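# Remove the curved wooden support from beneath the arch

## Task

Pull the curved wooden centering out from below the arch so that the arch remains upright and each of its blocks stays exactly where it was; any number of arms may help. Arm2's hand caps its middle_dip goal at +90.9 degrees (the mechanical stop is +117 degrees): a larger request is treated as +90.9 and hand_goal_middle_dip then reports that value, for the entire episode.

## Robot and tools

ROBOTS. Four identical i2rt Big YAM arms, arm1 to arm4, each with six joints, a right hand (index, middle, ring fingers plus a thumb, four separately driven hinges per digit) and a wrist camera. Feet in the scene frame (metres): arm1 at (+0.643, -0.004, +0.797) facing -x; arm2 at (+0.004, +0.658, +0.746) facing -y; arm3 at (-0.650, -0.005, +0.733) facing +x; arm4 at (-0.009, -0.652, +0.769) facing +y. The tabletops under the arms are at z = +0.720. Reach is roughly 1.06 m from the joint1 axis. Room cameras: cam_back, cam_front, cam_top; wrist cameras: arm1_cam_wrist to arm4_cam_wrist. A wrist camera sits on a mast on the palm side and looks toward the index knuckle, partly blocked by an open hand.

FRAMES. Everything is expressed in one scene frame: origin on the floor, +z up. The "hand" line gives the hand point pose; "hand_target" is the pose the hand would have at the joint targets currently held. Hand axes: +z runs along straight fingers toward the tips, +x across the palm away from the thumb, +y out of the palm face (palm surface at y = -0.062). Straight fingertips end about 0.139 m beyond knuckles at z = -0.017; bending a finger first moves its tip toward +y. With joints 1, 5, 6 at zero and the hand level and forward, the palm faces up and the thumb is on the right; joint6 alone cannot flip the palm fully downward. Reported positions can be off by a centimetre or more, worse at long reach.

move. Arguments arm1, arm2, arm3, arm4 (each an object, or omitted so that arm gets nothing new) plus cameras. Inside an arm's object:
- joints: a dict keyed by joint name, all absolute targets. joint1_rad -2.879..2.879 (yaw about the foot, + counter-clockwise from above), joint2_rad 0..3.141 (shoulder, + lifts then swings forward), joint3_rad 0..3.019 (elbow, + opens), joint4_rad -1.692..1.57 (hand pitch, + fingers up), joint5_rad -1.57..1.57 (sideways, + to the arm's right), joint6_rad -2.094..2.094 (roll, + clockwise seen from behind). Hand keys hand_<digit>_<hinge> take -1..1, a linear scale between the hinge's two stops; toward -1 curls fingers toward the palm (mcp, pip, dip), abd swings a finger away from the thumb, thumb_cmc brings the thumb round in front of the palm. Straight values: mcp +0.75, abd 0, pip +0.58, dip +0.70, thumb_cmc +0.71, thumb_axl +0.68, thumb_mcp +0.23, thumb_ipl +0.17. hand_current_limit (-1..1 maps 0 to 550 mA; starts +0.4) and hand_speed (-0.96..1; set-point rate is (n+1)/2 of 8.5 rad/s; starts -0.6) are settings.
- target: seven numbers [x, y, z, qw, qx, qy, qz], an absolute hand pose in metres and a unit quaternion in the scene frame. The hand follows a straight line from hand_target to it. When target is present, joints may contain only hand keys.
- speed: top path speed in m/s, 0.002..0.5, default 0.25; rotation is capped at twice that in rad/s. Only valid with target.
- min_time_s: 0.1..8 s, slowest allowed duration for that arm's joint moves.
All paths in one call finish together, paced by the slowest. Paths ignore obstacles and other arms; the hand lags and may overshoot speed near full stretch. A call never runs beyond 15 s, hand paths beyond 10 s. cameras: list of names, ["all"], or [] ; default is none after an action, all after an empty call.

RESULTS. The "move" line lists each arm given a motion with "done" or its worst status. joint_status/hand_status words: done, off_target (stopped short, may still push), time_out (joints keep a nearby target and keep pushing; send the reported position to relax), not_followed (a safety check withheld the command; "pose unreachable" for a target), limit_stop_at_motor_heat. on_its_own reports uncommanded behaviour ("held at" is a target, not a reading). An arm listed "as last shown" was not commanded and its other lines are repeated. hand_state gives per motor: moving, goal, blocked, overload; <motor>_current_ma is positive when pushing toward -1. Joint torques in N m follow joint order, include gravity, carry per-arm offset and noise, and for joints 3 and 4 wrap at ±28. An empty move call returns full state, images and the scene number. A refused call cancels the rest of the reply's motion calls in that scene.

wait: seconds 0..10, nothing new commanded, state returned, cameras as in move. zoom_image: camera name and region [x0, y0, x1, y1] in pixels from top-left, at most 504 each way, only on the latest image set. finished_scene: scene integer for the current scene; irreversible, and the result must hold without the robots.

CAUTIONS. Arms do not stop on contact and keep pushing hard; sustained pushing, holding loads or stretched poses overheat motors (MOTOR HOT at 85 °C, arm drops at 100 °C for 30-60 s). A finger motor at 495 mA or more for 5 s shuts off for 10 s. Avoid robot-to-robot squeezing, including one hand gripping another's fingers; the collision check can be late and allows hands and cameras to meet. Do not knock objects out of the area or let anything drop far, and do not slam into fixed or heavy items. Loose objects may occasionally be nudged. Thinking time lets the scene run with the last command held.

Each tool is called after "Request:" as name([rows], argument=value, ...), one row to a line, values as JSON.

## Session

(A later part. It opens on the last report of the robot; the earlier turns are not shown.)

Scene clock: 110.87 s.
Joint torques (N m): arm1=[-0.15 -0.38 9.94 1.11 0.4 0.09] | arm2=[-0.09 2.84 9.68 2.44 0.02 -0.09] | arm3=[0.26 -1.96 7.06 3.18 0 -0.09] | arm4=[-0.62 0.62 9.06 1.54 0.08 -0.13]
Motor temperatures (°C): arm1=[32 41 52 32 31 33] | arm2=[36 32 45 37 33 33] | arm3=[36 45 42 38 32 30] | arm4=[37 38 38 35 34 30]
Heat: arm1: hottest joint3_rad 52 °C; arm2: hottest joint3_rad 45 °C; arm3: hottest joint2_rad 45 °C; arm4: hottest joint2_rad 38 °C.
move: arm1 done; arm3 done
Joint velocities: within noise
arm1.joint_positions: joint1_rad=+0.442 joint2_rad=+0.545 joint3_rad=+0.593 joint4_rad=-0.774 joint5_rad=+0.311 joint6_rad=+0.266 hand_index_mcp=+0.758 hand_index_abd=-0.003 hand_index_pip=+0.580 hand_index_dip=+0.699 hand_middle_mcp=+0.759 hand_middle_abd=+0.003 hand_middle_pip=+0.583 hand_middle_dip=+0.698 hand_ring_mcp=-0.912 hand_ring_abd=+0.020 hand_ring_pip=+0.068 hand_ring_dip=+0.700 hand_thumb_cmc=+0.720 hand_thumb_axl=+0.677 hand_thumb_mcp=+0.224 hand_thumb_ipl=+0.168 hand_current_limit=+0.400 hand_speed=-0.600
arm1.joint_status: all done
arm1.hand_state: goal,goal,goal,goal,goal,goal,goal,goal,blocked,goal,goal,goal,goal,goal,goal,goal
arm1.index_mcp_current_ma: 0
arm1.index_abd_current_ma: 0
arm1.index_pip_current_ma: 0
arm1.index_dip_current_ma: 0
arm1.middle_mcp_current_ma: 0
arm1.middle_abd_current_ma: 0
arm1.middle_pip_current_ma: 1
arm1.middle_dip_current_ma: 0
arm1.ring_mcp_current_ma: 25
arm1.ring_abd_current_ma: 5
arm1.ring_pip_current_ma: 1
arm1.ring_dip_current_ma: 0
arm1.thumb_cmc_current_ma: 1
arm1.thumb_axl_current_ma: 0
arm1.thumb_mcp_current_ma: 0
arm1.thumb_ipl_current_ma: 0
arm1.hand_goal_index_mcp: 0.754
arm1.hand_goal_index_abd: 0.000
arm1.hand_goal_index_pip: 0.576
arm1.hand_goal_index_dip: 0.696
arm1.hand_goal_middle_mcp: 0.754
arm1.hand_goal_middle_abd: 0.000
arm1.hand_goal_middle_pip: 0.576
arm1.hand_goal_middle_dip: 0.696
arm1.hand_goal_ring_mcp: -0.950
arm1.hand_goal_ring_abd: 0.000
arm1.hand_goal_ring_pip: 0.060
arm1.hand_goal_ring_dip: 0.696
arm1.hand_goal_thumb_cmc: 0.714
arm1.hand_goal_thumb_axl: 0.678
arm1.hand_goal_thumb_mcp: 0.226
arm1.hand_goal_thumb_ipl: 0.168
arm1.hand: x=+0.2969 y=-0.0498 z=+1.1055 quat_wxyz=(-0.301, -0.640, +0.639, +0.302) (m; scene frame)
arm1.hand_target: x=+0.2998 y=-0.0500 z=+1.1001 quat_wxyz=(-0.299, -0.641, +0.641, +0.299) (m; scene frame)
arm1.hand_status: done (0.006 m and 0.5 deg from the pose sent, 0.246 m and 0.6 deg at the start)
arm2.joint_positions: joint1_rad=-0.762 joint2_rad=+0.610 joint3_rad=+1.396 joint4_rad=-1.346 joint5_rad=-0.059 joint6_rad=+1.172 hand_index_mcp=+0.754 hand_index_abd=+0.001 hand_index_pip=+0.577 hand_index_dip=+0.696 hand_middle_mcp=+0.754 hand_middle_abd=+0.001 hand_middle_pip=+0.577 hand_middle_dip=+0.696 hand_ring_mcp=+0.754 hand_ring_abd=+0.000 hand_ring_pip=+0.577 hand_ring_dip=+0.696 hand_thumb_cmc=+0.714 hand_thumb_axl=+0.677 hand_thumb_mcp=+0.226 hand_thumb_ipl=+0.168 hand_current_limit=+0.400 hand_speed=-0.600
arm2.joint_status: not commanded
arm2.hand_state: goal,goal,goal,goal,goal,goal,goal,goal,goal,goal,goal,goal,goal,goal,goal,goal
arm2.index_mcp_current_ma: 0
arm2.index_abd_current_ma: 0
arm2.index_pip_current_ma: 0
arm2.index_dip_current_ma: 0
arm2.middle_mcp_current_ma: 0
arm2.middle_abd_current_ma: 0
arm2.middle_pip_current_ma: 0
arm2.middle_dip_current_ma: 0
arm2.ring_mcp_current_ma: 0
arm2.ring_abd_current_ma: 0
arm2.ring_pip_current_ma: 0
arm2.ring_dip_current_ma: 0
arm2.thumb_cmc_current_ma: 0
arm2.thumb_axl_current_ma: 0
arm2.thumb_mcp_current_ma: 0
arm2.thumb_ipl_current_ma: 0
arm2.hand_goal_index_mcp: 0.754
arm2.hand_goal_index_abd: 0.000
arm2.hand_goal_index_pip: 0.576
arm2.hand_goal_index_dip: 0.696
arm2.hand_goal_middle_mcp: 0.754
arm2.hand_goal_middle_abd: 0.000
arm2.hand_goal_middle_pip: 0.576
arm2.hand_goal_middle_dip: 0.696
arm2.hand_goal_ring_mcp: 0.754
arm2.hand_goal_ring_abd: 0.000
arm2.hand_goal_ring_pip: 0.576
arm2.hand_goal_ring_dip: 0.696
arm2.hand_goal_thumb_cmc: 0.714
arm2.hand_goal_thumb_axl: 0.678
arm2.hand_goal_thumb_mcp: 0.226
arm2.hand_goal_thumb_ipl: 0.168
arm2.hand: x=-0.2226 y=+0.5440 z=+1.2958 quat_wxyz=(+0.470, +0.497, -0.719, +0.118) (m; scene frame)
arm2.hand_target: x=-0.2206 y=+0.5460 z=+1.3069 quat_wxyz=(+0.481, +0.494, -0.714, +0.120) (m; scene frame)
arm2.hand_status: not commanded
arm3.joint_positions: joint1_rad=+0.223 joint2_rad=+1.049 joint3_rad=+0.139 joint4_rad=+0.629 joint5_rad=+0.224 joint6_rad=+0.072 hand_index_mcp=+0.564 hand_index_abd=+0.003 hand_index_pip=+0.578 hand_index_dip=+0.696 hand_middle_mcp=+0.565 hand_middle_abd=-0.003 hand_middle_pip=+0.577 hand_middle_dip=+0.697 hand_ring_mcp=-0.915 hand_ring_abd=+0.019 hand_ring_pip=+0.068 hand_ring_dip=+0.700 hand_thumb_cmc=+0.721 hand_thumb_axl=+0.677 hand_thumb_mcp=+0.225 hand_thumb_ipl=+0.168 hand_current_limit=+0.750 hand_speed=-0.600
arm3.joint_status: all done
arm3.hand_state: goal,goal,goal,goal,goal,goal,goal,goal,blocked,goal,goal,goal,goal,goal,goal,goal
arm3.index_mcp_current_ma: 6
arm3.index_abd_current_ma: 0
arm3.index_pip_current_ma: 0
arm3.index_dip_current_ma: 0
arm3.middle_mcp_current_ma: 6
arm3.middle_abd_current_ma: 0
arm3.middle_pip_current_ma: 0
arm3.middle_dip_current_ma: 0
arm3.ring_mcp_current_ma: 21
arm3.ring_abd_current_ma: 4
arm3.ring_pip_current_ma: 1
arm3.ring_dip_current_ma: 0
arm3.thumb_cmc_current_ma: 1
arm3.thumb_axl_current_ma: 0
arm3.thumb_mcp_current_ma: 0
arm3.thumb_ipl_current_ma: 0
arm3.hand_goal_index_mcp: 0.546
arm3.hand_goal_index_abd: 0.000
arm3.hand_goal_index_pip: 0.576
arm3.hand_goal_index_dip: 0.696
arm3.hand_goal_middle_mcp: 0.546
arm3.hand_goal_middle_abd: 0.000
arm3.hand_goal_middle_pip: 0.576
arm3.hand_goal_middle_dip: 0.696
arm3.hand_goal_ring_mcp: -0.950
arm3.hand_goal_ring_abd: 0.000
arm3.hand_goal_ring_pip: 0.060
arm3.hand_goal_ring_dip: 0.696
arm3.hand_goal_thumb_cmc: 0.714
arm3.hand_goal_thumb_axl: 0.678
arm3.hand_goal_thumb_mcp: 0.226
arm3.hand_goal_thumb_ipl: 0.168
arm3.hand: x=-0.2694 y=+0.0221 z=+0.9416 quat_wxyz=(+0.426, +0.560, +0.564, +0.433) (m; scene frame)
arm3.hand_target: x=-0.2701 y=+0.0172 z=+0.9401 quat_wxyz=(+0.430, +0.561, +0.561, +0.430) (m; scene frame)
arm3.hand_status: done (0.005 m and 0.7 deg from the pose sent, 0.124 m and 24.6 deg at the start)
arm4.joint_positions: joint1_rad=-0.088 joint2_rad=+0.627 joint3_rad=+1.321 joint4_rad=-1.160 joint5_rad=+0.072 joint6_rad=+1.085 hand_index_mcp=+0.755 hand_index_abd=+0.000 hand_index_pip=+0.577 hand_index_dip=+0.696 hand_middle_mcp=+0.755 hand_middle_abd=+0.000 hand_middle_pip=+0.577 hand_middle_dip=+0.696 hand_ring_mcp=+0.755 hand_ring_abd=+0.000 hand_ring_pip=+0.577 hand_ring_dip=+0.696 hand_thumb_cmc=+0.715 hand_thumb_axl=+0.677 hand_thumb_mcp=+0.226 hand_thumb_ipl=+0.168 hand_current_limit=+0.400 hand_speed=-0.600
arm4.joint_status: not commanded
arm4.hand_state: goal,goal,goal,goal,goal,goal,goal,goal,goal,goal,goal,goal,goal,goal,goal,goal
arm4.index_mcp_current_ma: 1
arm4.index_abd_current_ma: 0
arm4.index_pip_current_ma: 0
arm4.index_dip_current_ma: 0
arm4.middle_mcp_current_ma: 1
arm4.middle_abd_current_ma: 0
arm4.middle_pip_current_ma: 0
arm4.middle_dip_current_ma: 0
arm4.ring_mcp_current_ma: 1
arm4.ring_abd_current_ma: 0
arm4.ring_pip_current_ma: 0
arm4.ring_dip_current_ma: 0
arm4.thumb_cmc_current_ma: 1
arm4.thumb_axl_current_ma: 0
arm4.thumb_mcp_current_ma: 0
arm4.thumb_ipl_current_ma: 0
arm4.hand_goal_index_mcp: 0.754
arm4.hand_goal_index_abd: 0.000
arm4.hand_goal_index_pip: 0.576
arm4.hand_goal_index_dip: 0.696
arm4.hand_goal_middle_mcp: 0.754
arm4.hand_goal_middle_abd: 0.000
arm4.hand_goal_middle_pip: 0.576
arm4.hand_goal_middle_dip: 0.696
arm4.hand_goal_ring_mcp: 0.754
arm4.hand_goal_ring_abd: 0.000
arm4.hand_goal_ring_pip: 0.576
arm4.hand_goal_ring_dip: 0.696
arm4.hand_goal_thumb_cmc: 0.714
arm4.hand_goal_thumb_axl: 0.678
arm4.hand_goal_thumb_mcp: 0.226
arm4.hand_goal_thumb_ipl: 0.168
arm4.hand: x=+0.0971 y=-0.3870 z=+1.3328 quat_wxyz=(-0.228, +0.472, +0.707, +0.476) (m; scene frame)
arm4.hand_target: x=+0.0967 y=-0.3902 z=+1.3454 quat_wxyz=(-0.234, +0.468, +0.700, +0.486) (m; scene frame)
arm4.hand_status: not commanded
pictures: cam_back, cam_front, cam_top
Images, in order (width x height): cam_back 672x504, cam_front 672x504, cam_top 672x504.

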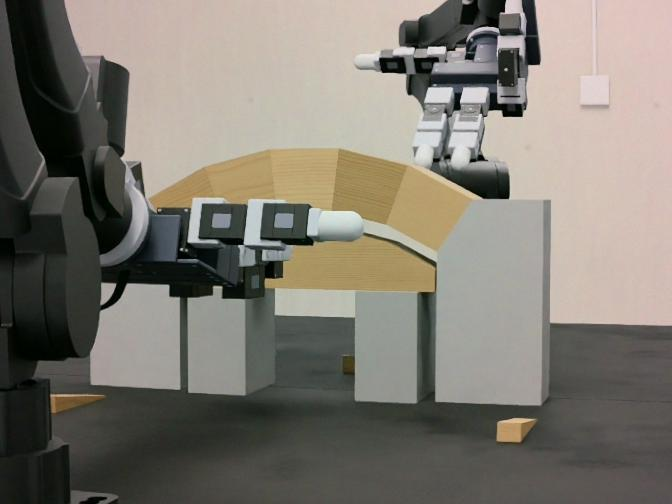

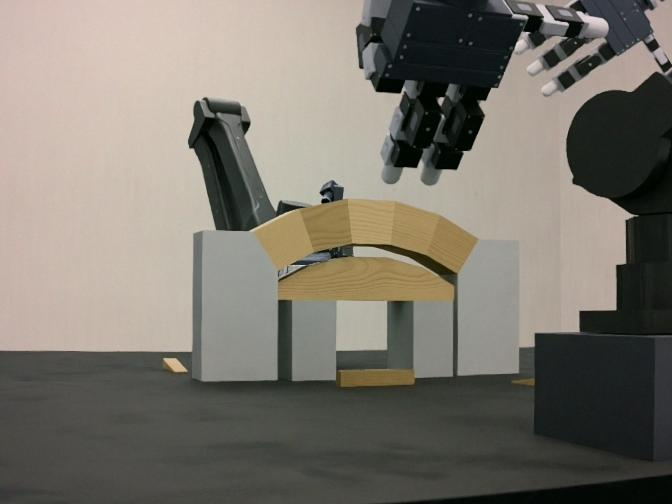

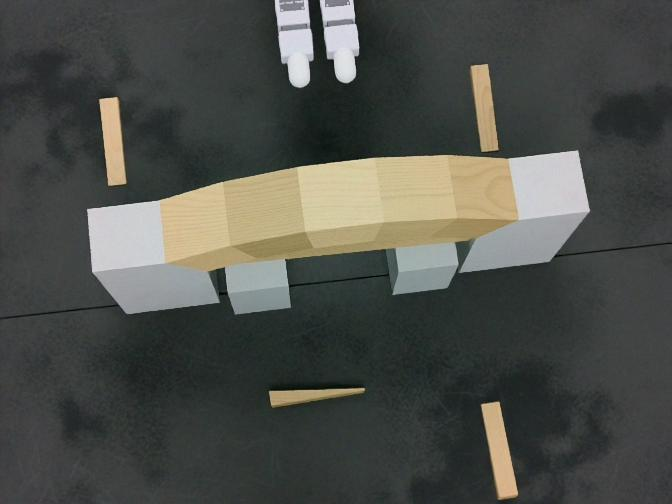

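Request:
move(arm3={"target":[-0.22,0.014,0.876,0.43046,0.56099,0.56099,0.43046],"speed":0.15}, cameras=["cam_back","cam_front","cam_top"])

Request:
zoom_image(camera="cam_front", region=[260, 230, 480, 400])

Request:
zoom_image(camera="cam_top", region=[200, 60, 480, 320])

Scene clock: 112.67 s.
Joint torques (N m): arm1=[0.15 -0.15 9.87 1.07 0.4 0.07] | arm2=[-0.09 2.78 9.7 2.44 0.02 -0.09] | arm3=[-0.26 -5.36 5.11 3.23 -0.03 -0.11] | arm4=[-0.62 0.56 9.09 1.57 0.09 -0.12]
Motor temperatures (°C): arm1=[32 41 52 32 31 33] | arm2=[36 32 45 37 33 33] | arm3=[36 45 42 38 32 30] | arm4=[37 38 38 35 34 30]
Heat: arm1: hottest joint3_rad 52 °C; arm2: hottest joint3_rad 45 °C; arm3: hottest joint2_rad 45 °C; arm4: hottest joint2_rad 38 °C.
move: arm3 off_target
Joint velocities: within noise
arm1, arm2, arm4: as last shown
arm1.joint_positions: joint1_rad=+0.442 joint2_rad=+0.545 joint3_rad=+0.593 joint4_rad=-0.774 joint5_rad=+0.311 joint6_rad=+0.267 hand_index_mcp=+0.758 hand_index_abd=-0.003 hand_index_pip=+0.580 hand_index_dip=+0.699 hand_middle_mcp=+0.759 hand_middle_abd=+0.003 hand_middle_pip=+0.583 hand_middle_dip=+0.698 hand_ring_mcp=-0.912 hand_ring_abd=+0.020 hand_ring_pip=+0.068 hand_ring_dip=+0.700 hand_thumb_cmc=+0.720 hand_thumb_axl=+0.677 hand_thumb_mcp=+0.224 hand_thumb_ipl=+0.168 hand_current_limit=+0.400 hand_speed=-0.600
arm1.hand: x=+0.2969 y=-0.0498 z=+1.1055 quat_wxyz=(-0.302, -0.640, +0.639, +0.302) (m; scene frame)
arm3.joint_positions: joint1_rad=+0.165 joint2_rad=+1.639 joint3_rad=+0.198 joint4_rad=+1.139 joint5_rad=+0.168 joint6_rad=+0.056 hand_index_mcp=+0.564 hand_index_abd=+0.003 hand_index_pip=+0.578 hand_index_dip=+0.696 hand_middle_mcp=+0.565 hand_middle_abd=-0.003 hand_middle_pip=+0.577 hand_middle_dip=+0.697 hand_ring_mcp=-0.915 hand_ring_abd=+0.019 hand_ring_pip=+0.068 hand_ring_dip=+0.700 hand_thumb_cmc=+0.721 hand_thumb_axl=+0.677 hand_thumb_mcp=+0.225 hand_thumb_ipl=+0.168 hand_current_limit=+0.750 hand_speed=-0.600
arm3.joint_status: not commanded
arm3.hand_state: goal,goal,goal,goal,goal,goal,goal,goal,blocked,goal,goal,goal,goal,goal,goal,goal
arm3.index_mcp_current_ma: 6
arm3.index_abd_current_ma: 0
arm3.index_pip_current_ma: 0
arm3.index_dip_current_ma: 0
arm3.middle_mcp_current_ma: 6
arm3.middle_abd_current_ma: 0
arm3.middle_pip_current_ma: 0
arm3.middle_dip_current_ma: 0
arm3.ring_mcp_current_ma: 21
arm3.ring_abd_current_ma: 4
arm3.ring_pip_current_ma: 1
arm3.ring_dip_current_ma: 0
arm3.thumb_cmc_current_ma: 1
arm3.thumb_axl_current_ma: 0
arm3.thumb_mcp_current_ma: 0
arm3.thumb_ipl_current_ma: 0
arm3.hand_goal_index_mcp: 0.546
arm3.hand_goal_index_abd: 0.000
arm3.hand_goal_index_pip: 0.576
arm3.hand_goal_index_dip: 0.696
arm3.hand_goal_middle_mcp: 0.546
arm3.hand_goal_middle_abd: 0.000
arm3.hand_goal_middle_pip: 0.576
arm3.hand_goal_middle_dip: 0.696
arm3.hand_goal_ring_mcp: -0.950
arm3.hand_goal_ring_abd: 0.000
arm3.hand_goal_ring_pip: 0.060
arm3.hand_goal_ring_dip: 0.696
arm3.hand_goal_thumb_cmc: 0.714
arm3.hand_goal_thumb_axl: 0.678
arm3.hand_goal_thumb_mcp: 0.226
arm3.hand_goal_thumb_ipl: 0.168
arm3.hand: x=-0.2283 y=+0.0179 z=+0.8699 quat_wxyz=(+0.420, +0.564, +0.569, +0.425) (m; scene frame)
arm3.hand_target: x=-0.2203 y=+0.0139 z=+0.8760 quat_wxyz=(+0.430, +0.561, +0.561, +0.430) (m; scene frame)
arm3.hand_status: off_target (0.011 m and 1.6 deg from the pose sent, 0.082 m and 0.7 deg at the start)
pictures: cam_back, cam_front, cam_top
Images, in order (width x height): cam_back 672x504, cam_front 672x504, cam_top 672x504.

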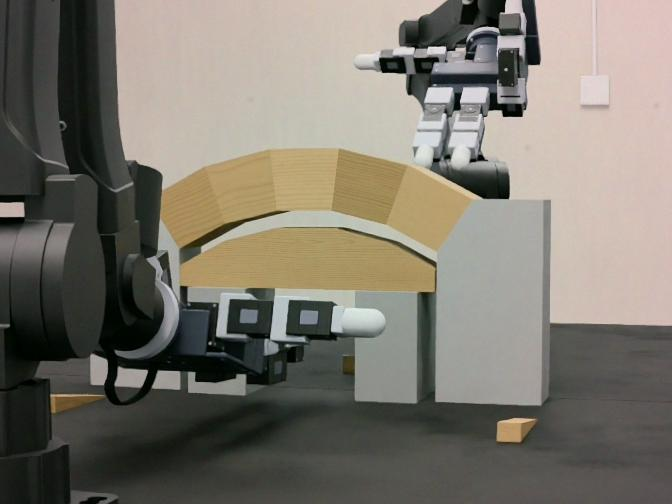

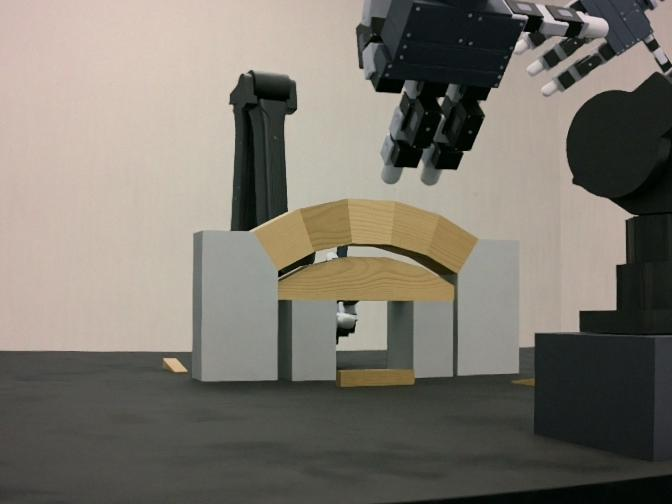

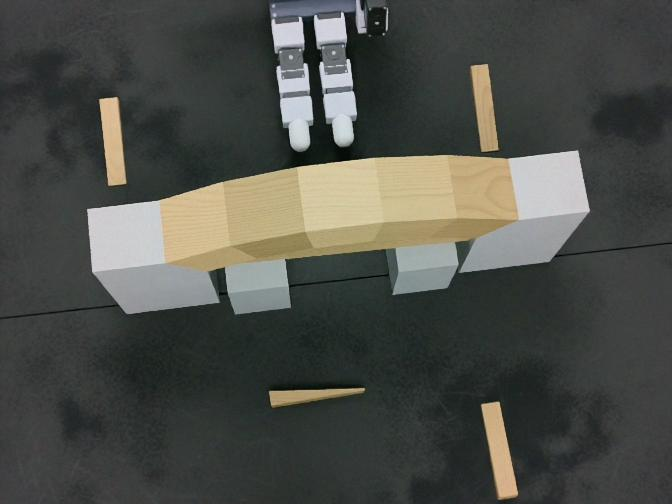

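Scaled by 2.291 from the camera's 672x504 image, which has a finer 960x720 frame.

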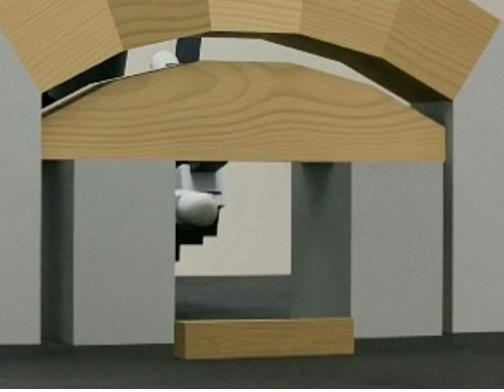

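Scaled by 1.800 from the camera's 672x504 image, which has a finer 960x720 frame.

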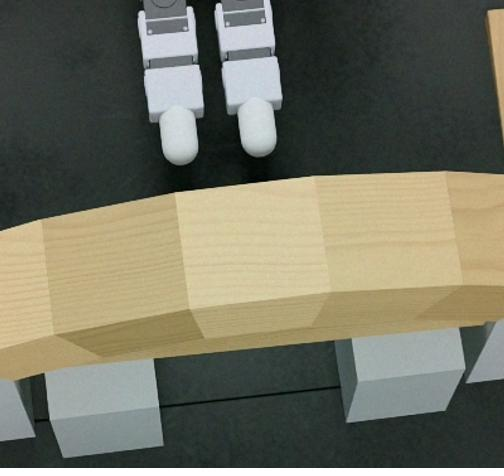

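Request:
move(arm3={"target":[-0.15,0.020,0.876,0.43046,0.56099,0.56099,0.43046],"speed":0.1,"joints":{"hand_index_mcp":0.5,"hand_middle_mcp":0.5}}, cameras=["cam_back","cam_front","cam_top"])

Request:
zoom_image(camera="cam_front", region=[260, 230, 480, 400])

Request:
zoom_image(camera="cam_top", region=[200, 60, 480, 320])

Request:
zoom_image(camera="cam_back", region=[160, 200, 460, 420])

Scene clock: 114.57 s.
Joint torques (N m): arm1=[0.26 -0.44 9.91 0.95 0.4 0.08] | arm2=[-0.03 2.78 9.68 2.43 0.01 -0.09] | arm3=[-0.44 -7.24 6.19 2.06 -0.04 -0.11] | arm4=[-0.56 0.5 9.06 1.57 0.08 -0.12]
Motor temperatures (°C): arm1=[32 41 52 32 31 33] | arm2=[36 32 45 37 33 33] | arm3=[36 45 42 38 32 30] | arm4=[37 38 38 35 34 30]
Heat: arm1: hottest joint3_rad 52 °C; arm2: hottest joint3_rad 45 °C; arm3: hottest joint2_rad 45 °C; arm4: hottest joint2_rad 38 °C.
move: arm3 off_target
Joint velocities: within noise
arm1, arm2, arm4: as last shown
arm3.joint_positions: joint1_rad=+0.146 joint2_rad=+1.715 joint3_rad=+0.383 joint4_rad=+1.059 joint5_rad=+0.149 joint6_rad=+0.051 hand_index_mcp=+0.522 hand_index_abd=+0.003 hand_index_pip=+0.578 hand_index_dip=+0.696 hand_middle_mcp=+0.523 hand_middle_abd=-0.003 hand_middle_pip=+0.577 hand_middle_dip=+0.697 hand_ring_mcp=-0.915 hand_ring_abd=+0.019 hand_ring_pip=+0.068 hand_ring_dip=+0.700 hand_thumb_cmc=+0.721 hand_thumb_axl=+0.677 hand_thumb_mcp=+0.225 hand_thumb_ipl=+0.168 hand_current_limit=+0.750 hand_speed=-0.600
arm3.joint_status: hand_index_mcp off_target (ended at +0.522, target +0.500); hand_middle_mcp off_target (ended at +0.523, target +0.500)
arm3.hand_state: blocked,goal,goal,goal,blocked,goal,goal,goal,blocked,goal,goal,goal,goal,goal,goal,goal
arm3.index_mcp_current_ma: 9
arm3.index_abd_current_ma: 0
arm3.index_pip_current_ma: 0
arm3.index_dip_current_ma: 0
arm3.middle_mcp_current_ma: 9
arm3.middle_abd_current_ma: 0
arm3.middle_pip_current_ma: 0
arm3.middle_dip_current_ma: 0
arm3.ring_mcp_current_ma: 21
arm3.ring_abd_current_ma: 4
arm3.ring_pip_current_ma: 1
arm3.ring_dip_current_ma: 0
arm3.thumb_cmc_current_ma: 1
arm3.thumb_axl_current_ma: 0
arm3.thumb_mcp_current_ma: 0
arm3.thumb_ipl_current_ma: 0
arm3.hand_goal_index_mcp: 0.500
arm3.hand_goal_index_abd: 0.000
arm3.hand_goal_index_pip: 0.576
arm3.hand_goal_index_dip: 0.696
arm3.hand_goal_middle_mcp: 0.500
arm3.hand_goal_middle_abd: 0.000
arm3.hand_goal_middle_pip: 0.576
arm3.hand_goal_middle_dip: 0.696
arm3.hand_goal_ring_mcp: -0.950
arm3.hand_goal_ring_abd: 0.000
arm3.hand_goal_ring_pip: 0.060
arm3.hand_goal_ring_dip: 0.696
arm3.hand_goal_thumb_cmc: 0.714
arm3.hand_goal_thumb_axl: 0.678
arm3.hand_goal_thumb_mcp: 0.226
arm3.hand_goal_thumb_ipl: 0.168
arm3.hand: x=-0.1598 y=+0.0250 z=+0.8771 quat_wxyz=(+0.427, +0.559, +0.563, +0.435) (m; scene frame)
arm3.hand_target: x=-0.1503 y=+0.0200 z=+0.8761 quat_wxyz=(+0.430, +0.561, +0.561, +0.431) (m; scene frame)
arm3.hand_status: off_target (0.011 m and 0.7 deg from the pose sent, 0.079 m and 1.6 deg at the start)
pictures: cam_back, cam_front, cam_top
Images, in order (width x height): cam_back 672x504, cam_front 672x504, cam_top 672x504.

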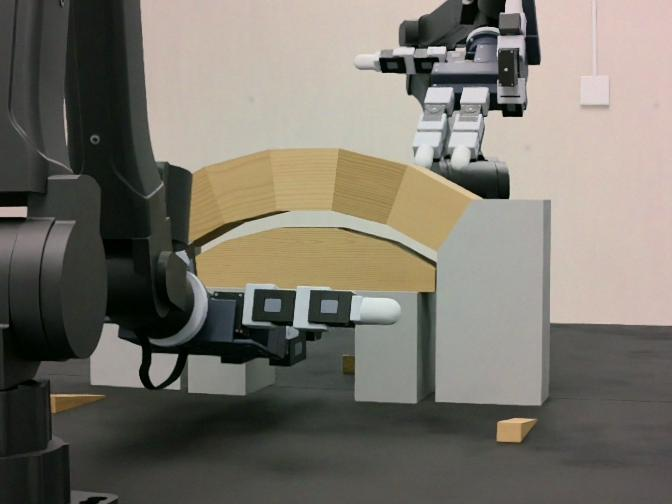

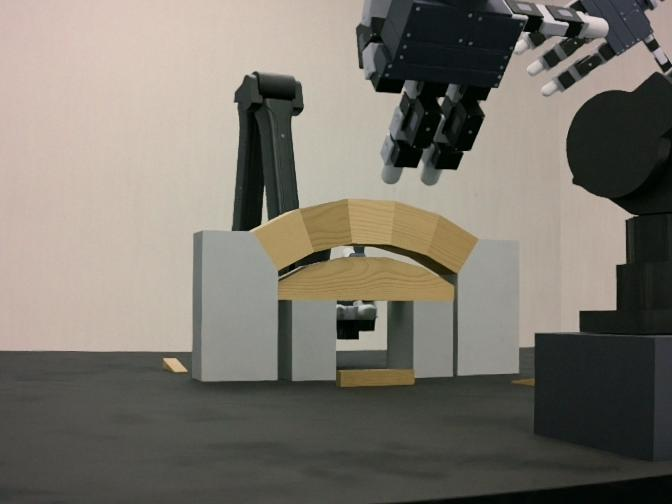

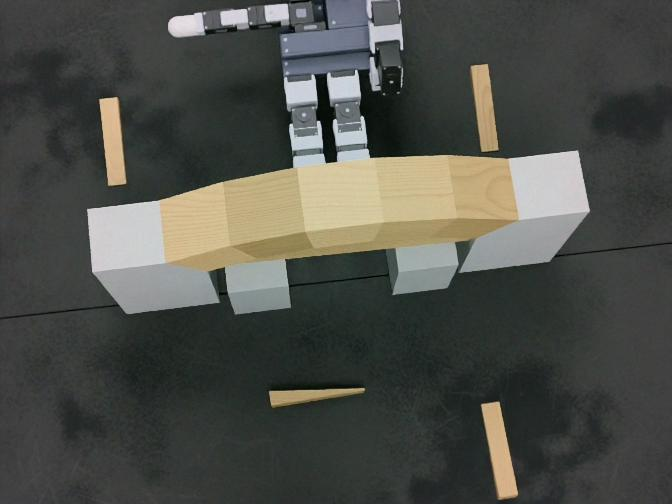

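Scaled by 2.291 from the camera's 672x504 image, which has a finer 960x720 frame.

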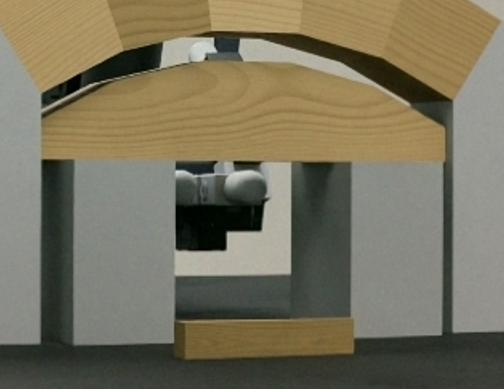

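Scaled by 1.800 from the camera's 672x504 image, which has a finer 960x720 frame.

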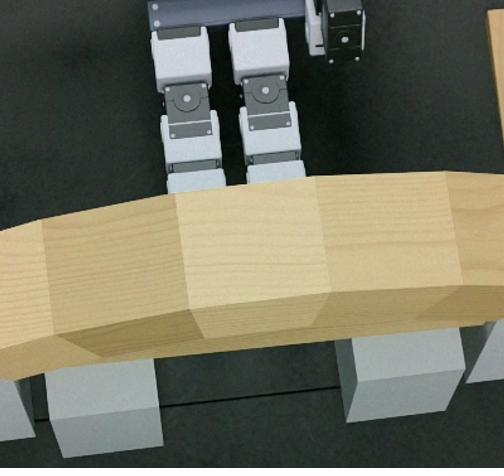

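Scaled by 1.680 from the camera's 672x504 image, which has a finer 960x720 frame.

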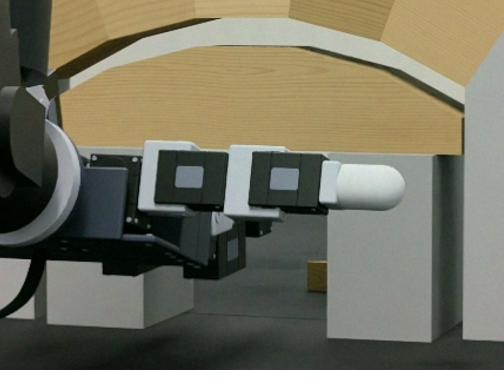

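Request:
move(arm3={"target":[-0.11,0.016,0.868,0.43046,0.56099,0.56099,0.43046],"speed":0.08}, cameras=["cam_back","cam_front","cam_top"])

Request:
zoom_image(camera="cam_front", region=[260, 230, 480, 400])

Request:
zoom_image(camera="cam_top", region=[200, 60, 480, 320])

Request:
zoom_image(camera="cam_back", region=[160, 200, 460, 420])

Scene clock: 116.03 s.
Joint torques (N m): arm1=[-0.26 -0.32 9.83 1.11 0.39 0.08] | arm2=[-0.09 2.78 9.69 2.43 0.02 -0.09] | arm3=[0.97 -8.41 6.6 2.3 -0.06 -0.08] | arm4=[-0.5 0.5 9.05 1.57 0.09 -0.12]
Motor temperatures (°C): arm1=[32 41 52 32 31 33] | arm2=[36 32 45 37 33 33] | arm3=[36 45 41 38 32 30] | arm4=[37 38 38 35 34 30]
Heat: arm1: hottest joint3_rad 52 °C; arm2: hottest joint3_rad 45 °C; arm3: hottest joint2_rad 45 °C; arm4: hottest joint2_rad 38 °C.
move: arm3 off_target
Joint velocities: within noise
arm1, arm2, arm4: as last shown
arm3.joint_positions: joint1_rad=+0.117 joint2_rad=+1.793 joint3_rad=+0.489 joint4_rad=+1.031 joint5_rad=+0.122 joint6_rad=+0.043 hand_index_mcp=+0.522 hand_index_abd=+0.003 hand_index_pip=+0.578 hand_index_dip=+0.696 hand_middle_mcp=+0.523 hand_middle_abd=-0.003 hand_middle_pip=+0.577 hand_middle_dip=+0.697 hand_ring_mcp=-0.915 hand_ring_abd=+0.019 hand_ring_pip=+0.068 hand_ring_dip=+0.700 hand_thumb_cmc=+0.721 hand_thumb_axl=+0.677 hand_thumb_mcp=+0.225 hand_thumb_ipl=+0.168 hand_current_limit=+0.750 hand_speed=-0.600
arm3.joint_status: not commanded
arm3.hand_state: blocked,goal,goal,goal,blocked,goal,goal,goal,blocked,goal,goal,goal,goal,goal,goal,goal
arm3.index_mcp_current_ma: 9
arm3.index_abd_current_ma: 0
arm3.index_pip_current_ma: 0
arm3.index_dip_current_ma: 0
arm3.middle_mcp_current_ma: 9
arm3.middle_abd_current_ma: 0
arm3.middle_pip_current_ma: 0
arm3.middle_dip_current_ma: 0
arm3.ring_mcp_current_ma: 21
arm3.ring_abd_current_ma: 4
arm3.ring_pip_current_ma: 1
arm3.ring_dip_current_ma: 0
arm3.thumb_cmc_current_ma: 1
arm3.thumb_axl_current_ma: 0
arm3.thumb_mcp_current_ma: 0
arm3.thumb_ipl_current_ma: 0
arm3.hand_goal_index_mcp: 0.500
arm3.hand_goal_index_abd: 0.000
arm3.hand_goal_index_pip: 0.576
arm3.hand_goal_index_dip: 0.696
arm3.hand_goal_middle_mcp: 0.500
arm3.hand_goal_middle_abd: 0.000
arm3.hand_goal_middle_pip: 0.576
arm3.hand_goal_middle_dip: 0.696
arm3.hand_goal_ring_mcp: -0.950
arm3.hand_goal_ring_abd: 0.000
arm3.hand_goal_ring_pip: 0.060
arm3.hand_goal_ring_dip: 0.696
arm3.hand_goal_thumb_cmc: 0.714
arm3.hand_goal_thumb_axl: 0.678
arm3.hand_goal_thumb_mcp: 0.226
arm3.hand_goal_thumb_ipl: 0.168
arm3.hand: x=-0.1204 y=+0.0214 z=+0.8694 quat_wxyz=(+0.426, +0.559, +0.563, +0.434) (m; scene frame)
arm3.hand_target: x=-0.1105 y=+0.0160 z=+0.8681 quat_wxyz=(+0.430, +0.561, +0.561, +0.430) (m; scene frame)
arm3.hand_status: off_target (0.012 m and 0.7 deg from the pose sent, 0.051 m and 0.7 deg at the start)
pictures: cam_back, cam_front, cam_top
Images, in order (width x height): cam_back 672x504, cam_front 672x504, cam_top 672x504.

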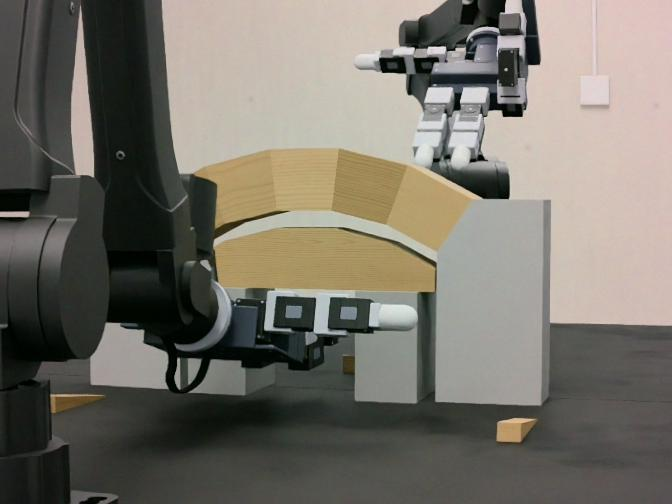

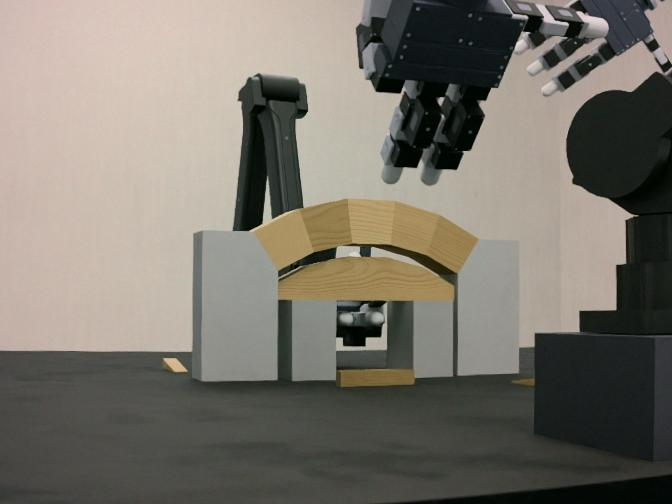

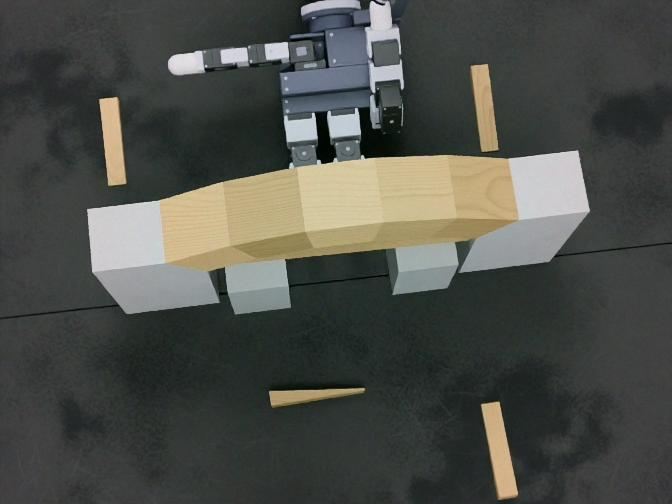

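Scaled by 2.291 from the camera's 672x504 image, which has a finer 960x720 frame.

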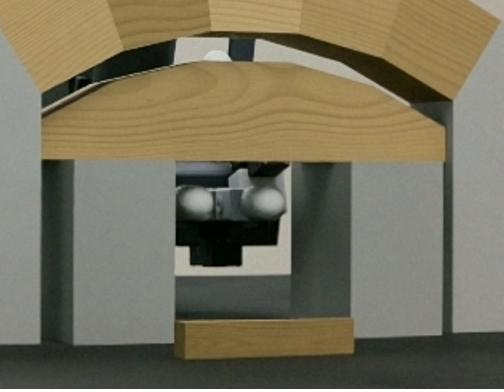

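Scaled by 1.800 from the camera's 672x504 image, which has a finer 960x720 frame.

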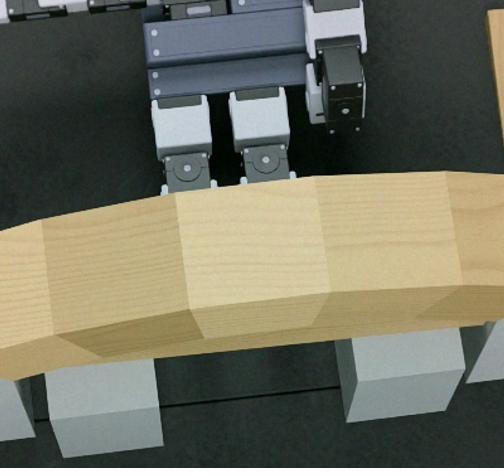

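Scaled by 1.680 from the camera's 672x504 image, which has a finer 960x720 frame.

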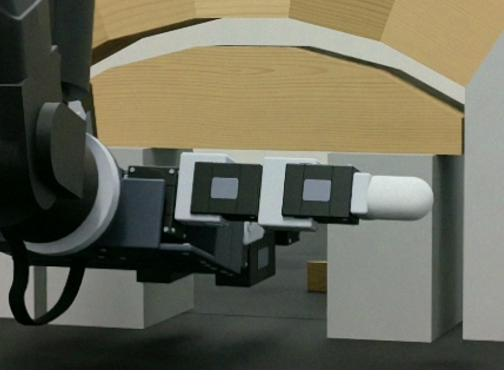

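Request:
move(arm3={"target": [-0.095, 0.016, 0.868, 0.43046, 0.56099, 0.56099, 0.43046], "speed": 0.08}, cameras=["cam_front", "cam_top", "cam_back"])

Request:
zoom_image(camera="cam_front", region=[260, 230, 480, 400])

Request:
zoom_image(camera="cam_back", region=[160, 200, 460, 420])

Scene clock: 118.83 s.
Joint torques (N m): arm1=[-0.03 -0.85 9.8 1.07 0.4 0.07] | arm2=[-0.03 2.78 9.69 2.43 0.02 -0.09] | arm3=[0.15 -8.29 6.82 2.09 -0.05 -0.11] | arm4=[-0.5 0.56 9.06 1.57 0.09 -0.12]
Motor temperatures (°C): arm1=[32 41 51 32 31 33] | arm2=[36 32 45 37 33 33] | arm3=[36 45 41 38 32 30] | arm4=[37 38 38 35 34 30]
Heat: arm1: hottest joint3_rad 51 °C; arm2: hottest joint3_rad 45 °C; arm3: hottest joint2_rad 45 °C; arm4: hottest joint2_rad 38 °C.
move: arm3 off_target
Joint velocities: within noise
arm1, arm2, arm4: as last shown
arm3.joint_positions: joint1_rad=+0.112 joint2_rad=+1.810 joint3_rad=+0.530 joint4_rad=+1.007 joint5_rad=+0.117 joint6_rad=+0.042 hand_index_mcp=+0.522 hand_index_abd=+0.003 hand_index_pip=+0.578 hand_index_dip=+0.696 hand_middle_mcp=+0.523 hand_middle_abd=-0.003 hand_middle_pip=+0.577 hand_middle_dip=+0.697 hand_ring_mcp=-0.915 hand_ring_abd=+0.019 hand_ring_pip=+0.068 hand_ring_dip=+0.700 hand_thumb_cmc=+0.721 hand_thumb_axl=+0.677 hand_thumb_mcp=+0.225 hand_thumb_ipl=+0.168 hand_current_limit=+0.750 hand_speed=-0.600
arm3.joint_status: not commanded
arm3.hand_state: blocked,goal,goal,goal,blocked,goal,goal,goal,blocked,goal,goal,goal,goal,goal,goal,goal
arm3.index_mcp_current_ma: 9
arm3.index_abd_current_ma: 0
arm3.index_pip_current_ma: 0
arm3.index_dip_current_ma: 0
arm3.middle_mcp_current_ma: 9
arm3.middle_abd_current_ma: 0
arm3.middle_pip_current_ma: 0
arm3.middle_dip_current_ma: 0
arm3.ring_mcp_current_ma: 21
arm3.ring_abd_current_ma: 4
arm3.ring_pip_current_ma: 1
arm3.ring_dip_current_ma: 0
arm3.thumb_cmc_current_ma: 1
arm3.thumb_axl_current_ma: 0
arm3.thumb_mcp_current_ma: 0
arm3.thumb_ipl_current_ma: 0
arm3.hand_goal_index_mcp: 0.500
arm3.hand_goal_index_abd: 0.000
arm3.hand_goal_index_pip: 0.576
arm3.hand_goal_index_dip: 0.696
arm3.hand_goal_middle_mcp: 0.500
arm3.hand_goal_middle_abd: 0.000
arm3.hand_goal_middle_pip: 0.576
arm3.hand_goal_middle_dip: 0.696
arm3.hand_goal_ring_mcp: -0.950
arm3.hand_goal_ring_abd: 0.000
arm3.hand_goal_ring_pip: 0.060
arm3.hand_goal_ring_dip: 0.696
arm3.hand_goal_thumb_cmc: 0.714
arm3.hand_goal_thumb_axl: 0.678
arm3.hand_goal_thumb_mcp: 0.226
arm3.hand_goal_thumb_ipl: 0.168
arm3.hand: x=-0.1056 y=+0.0217 z=+0.8693 quat_wxyz=(+0.426, +0.559, +0.563, +0.434) (m; scene frame)
arm3.hand_target: x=-0.0954 y=+0.0158 z=+0.8680 quat_wxyz=(+0.431, +0.561, +0.561, +0.430) (m; scene frame)
arm3.hand_status: off_target (0.012 m and 0.7 deg from the pose sent, 0.026 m and 0.7 deg at the start)
pictures: cam_back, cam_front, cam_top
Images, in order (width x height): cam_back 672x504, cam_front 672x504, cam_top 672x504.

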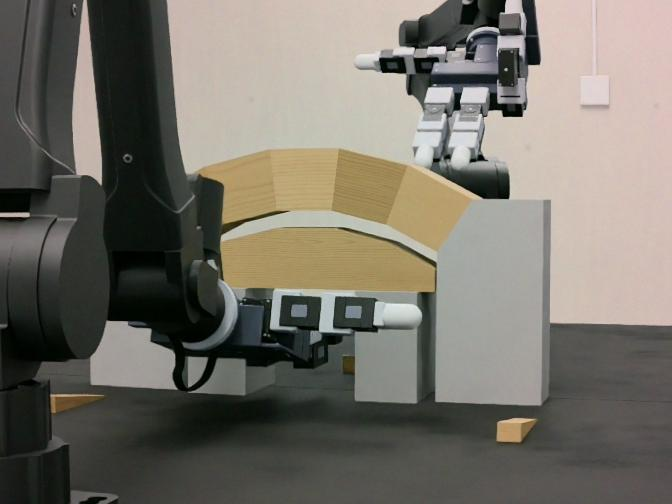

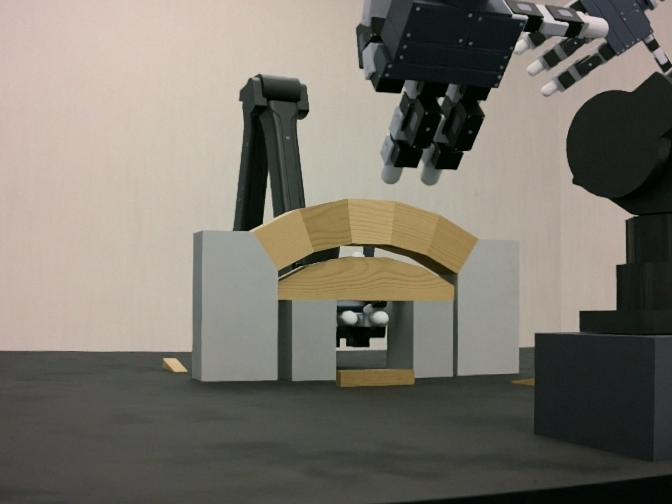

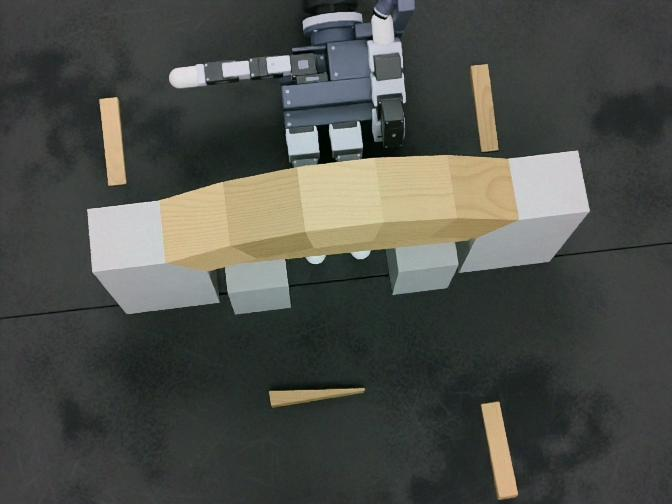

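Scaled by 2.291 from the camera's 672x504 image, which has a finer 960x720 frame.

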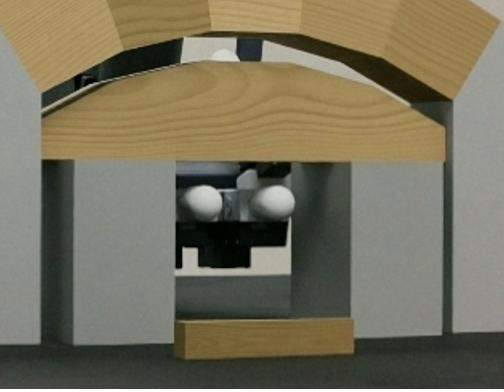

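Scaled by 1.680 from the camera's 672x504 image, which has a finer 960x720 frame.

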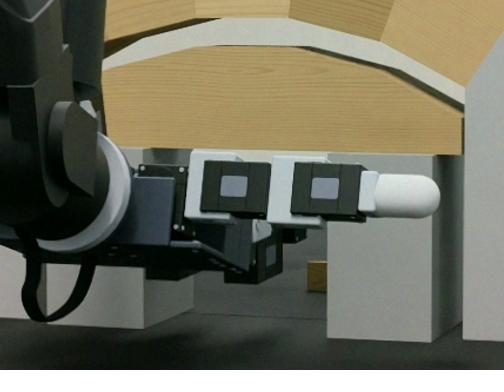

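Request:
move(arm3={"target": [-0.075, 0.016, 0.868, 0.43046, 0.56099, 0.56099, 0.43046], "speed": 0.08}, cameras=["cam_front", "cam_top", "cam_back"])

Request:
zoom_image(camera="cam_front", region=[260, 230, 480, 400])

Request:
zoom_image(camera="cam_back", region=[160, 200, 460, 420])

Request:
zoom_image(camera="cam_top", region=[200, 60, 480, 320])

Scene clock: 120.13 s.
Joint torques (N m): arm1=[-0.21 -0.62 9.81 1.03 0.39 0.07] | arm2=[-0.09 2.78 9.69 2.44 0.02 -0.09] | arm3=[-1.2 -9.29 7.24 2.11 0 -0.12] | arm4=[-0.5 0.56 9.09 1.55 0.08 -0.12]
Motor temperatures (°C): arm1=[32 41 51 32 31 33] | arm2=[36 32 45 37 33 33] | arm3=[36 45 41 38 32 30] | arm4=[37 38 39 35 34 30]
Heat: arm1: hottest joint3_rad 51 °C; arm2: hottest joint3_rad 45 °C; arm3: hottest joint2_rad 45 °C; arm4: hottest joint3_rad 39 °C.
move: arm3 off_target
Joint velocities: within noise
arm1, arm2, arm4: as last shown
arm3.joint_positions: joint1_rad=+0.106 joint2_rad=+1.833 joint3_rad=+0.584 joint4_rad=+0.976 joint5_rad=+0.111 joint6_rad=+0.040 hand_index_mcp=+0.522 hand_index_abd=+0.003 hand_index_pip=+0.578 hand_index_dip=+0.696 hand_middle_mcp=+0.523 hand_middle_abd=-0.003 hand_middle_pip=+0.577 hand_middle_dip=+0.697 hand_ring_mcp=-0.915 hand_ring_abd=+0.019 hand_ring_pip=+0.068 hand_ring_dip=+0.700 hand_thumb_cmc=+0.721 hand_thumb_axl=+0.677 hand_thumb_mcp=+0.225 hand_thumb_ipl=+0.168 hand_current_limit=+0.750 hand_speed=-0.600
arm3.joint_status: not commanded
arm3.hand_state: blocked,goal,goal,goal,blocked,goal,goal,goal,blocked,goal,goal,goal,goal,goal,goal,goal
arm3.index_mcp_current_ma: 9
arm3.index_abd_current_ma: 0
arm3.index_pip_current_ma: 0
arm3.index_dip_current_ma: 0
arm3.middle_mcp_current_ma: 9
arm3.middle_abd_current_ma: 0
arm3.middle_pip_current_ma: 0
arm3.middle_dip_current_ma: 0
arm3.ring_mcp_current_ma: 21
arm3.ring_abd_current_ma: 4
arm3.ring_pip_current_ma: 1
arm3.ring_dip_current_ma: 0
arm3.thumb_cmc_current_ma: 1
arm3.thumb_axl_current_ma: 0
arm3.thumb_mcp_current_ma: 0
arm3.thumb_ipl_current_ma: 0
arm3.hand_goal_index_mcp: 0.500
arm3.hand_goal_index_abd: 0.000
arm3.hand_goal_index_pip: 0.576
arm3.hand_goal_index_dip: 0.696
arm3.hand_goal_middle_mcp: 0.500
arm3.hand_goal_middle_abd: 0.000
arm3.hand_goal_middle_pip: 0.576
arm3.hand_goal_middle_dip: 0.696
arm3.hand_goal_ring_mcp: -0.950
arm3.hand_goal_ring_abd: 0.000
arm3.hand_goal_ring_pip: 0.060
arm3.hand_goal_ring_dip: 0.696
arm3.hand_goal_thumb_cmc: 0.714
arm3.hand_goal_thumb_axl: 0.678
arm3.hand_goal_thumb_mcp: 0.226
arm3.hand_goal_thumb_ipl: 0.168
arm3.hand: x=-0.0859 y=+0.0220 z=+0.8693 quat_wxyz=(+0.426, +0.559, +0.563, +0.434) (m; scene frame)
arm3.hand_target: x=-0.0754 y=+0.0159 z=+0.8682 quat_wxyz=(+0.431, +0.561, +0.561, +0.431) (m; scene frame)
arm3.hand_status: off_target (0.013 m and 0.7 deg from the pose sent, 0.031 m and 0.7 deg at the start)
pictures: cam_back, cam_front, cam_top
Images, in order (width x height): cam_back 672x504, cam_front 672x504, cam_top 672x504.

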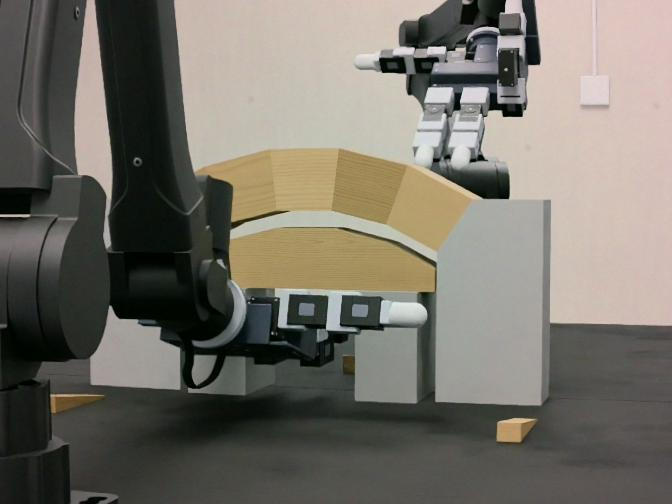

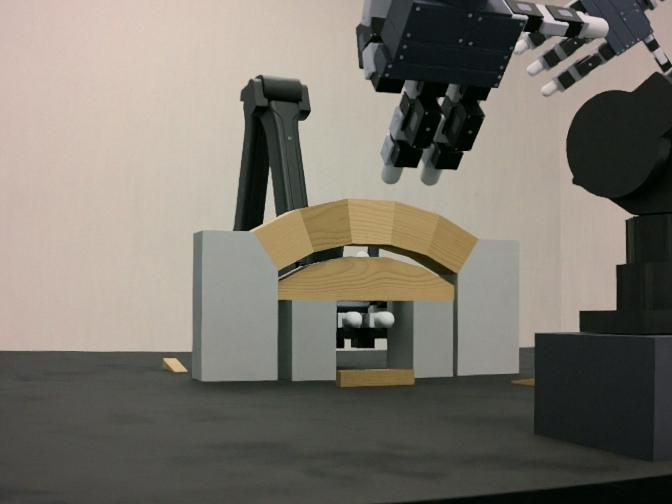

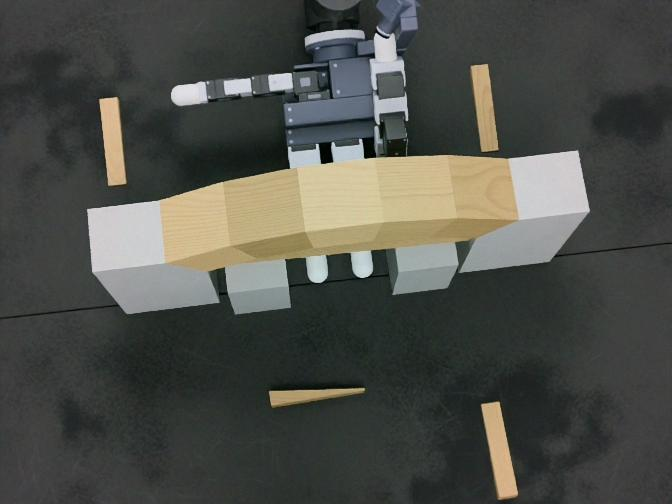

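Scaled by 2.291 from the camera's 672x504 image, which has a finer 960x720 frame.

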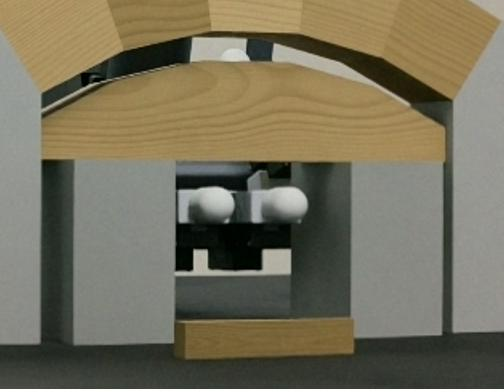

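Scaled by 1.680 from the camera's 672x504 image, which has a finer 960x720 frame.

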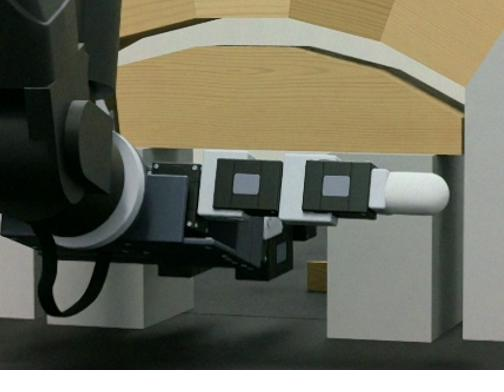

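Scaled by 1.800 from the camera's 672x504 image, which has a finer 960x720 frame.

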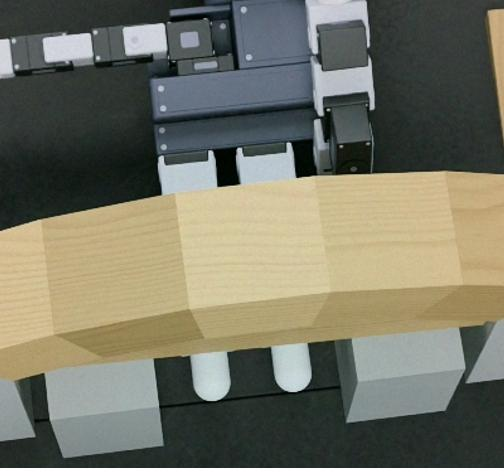

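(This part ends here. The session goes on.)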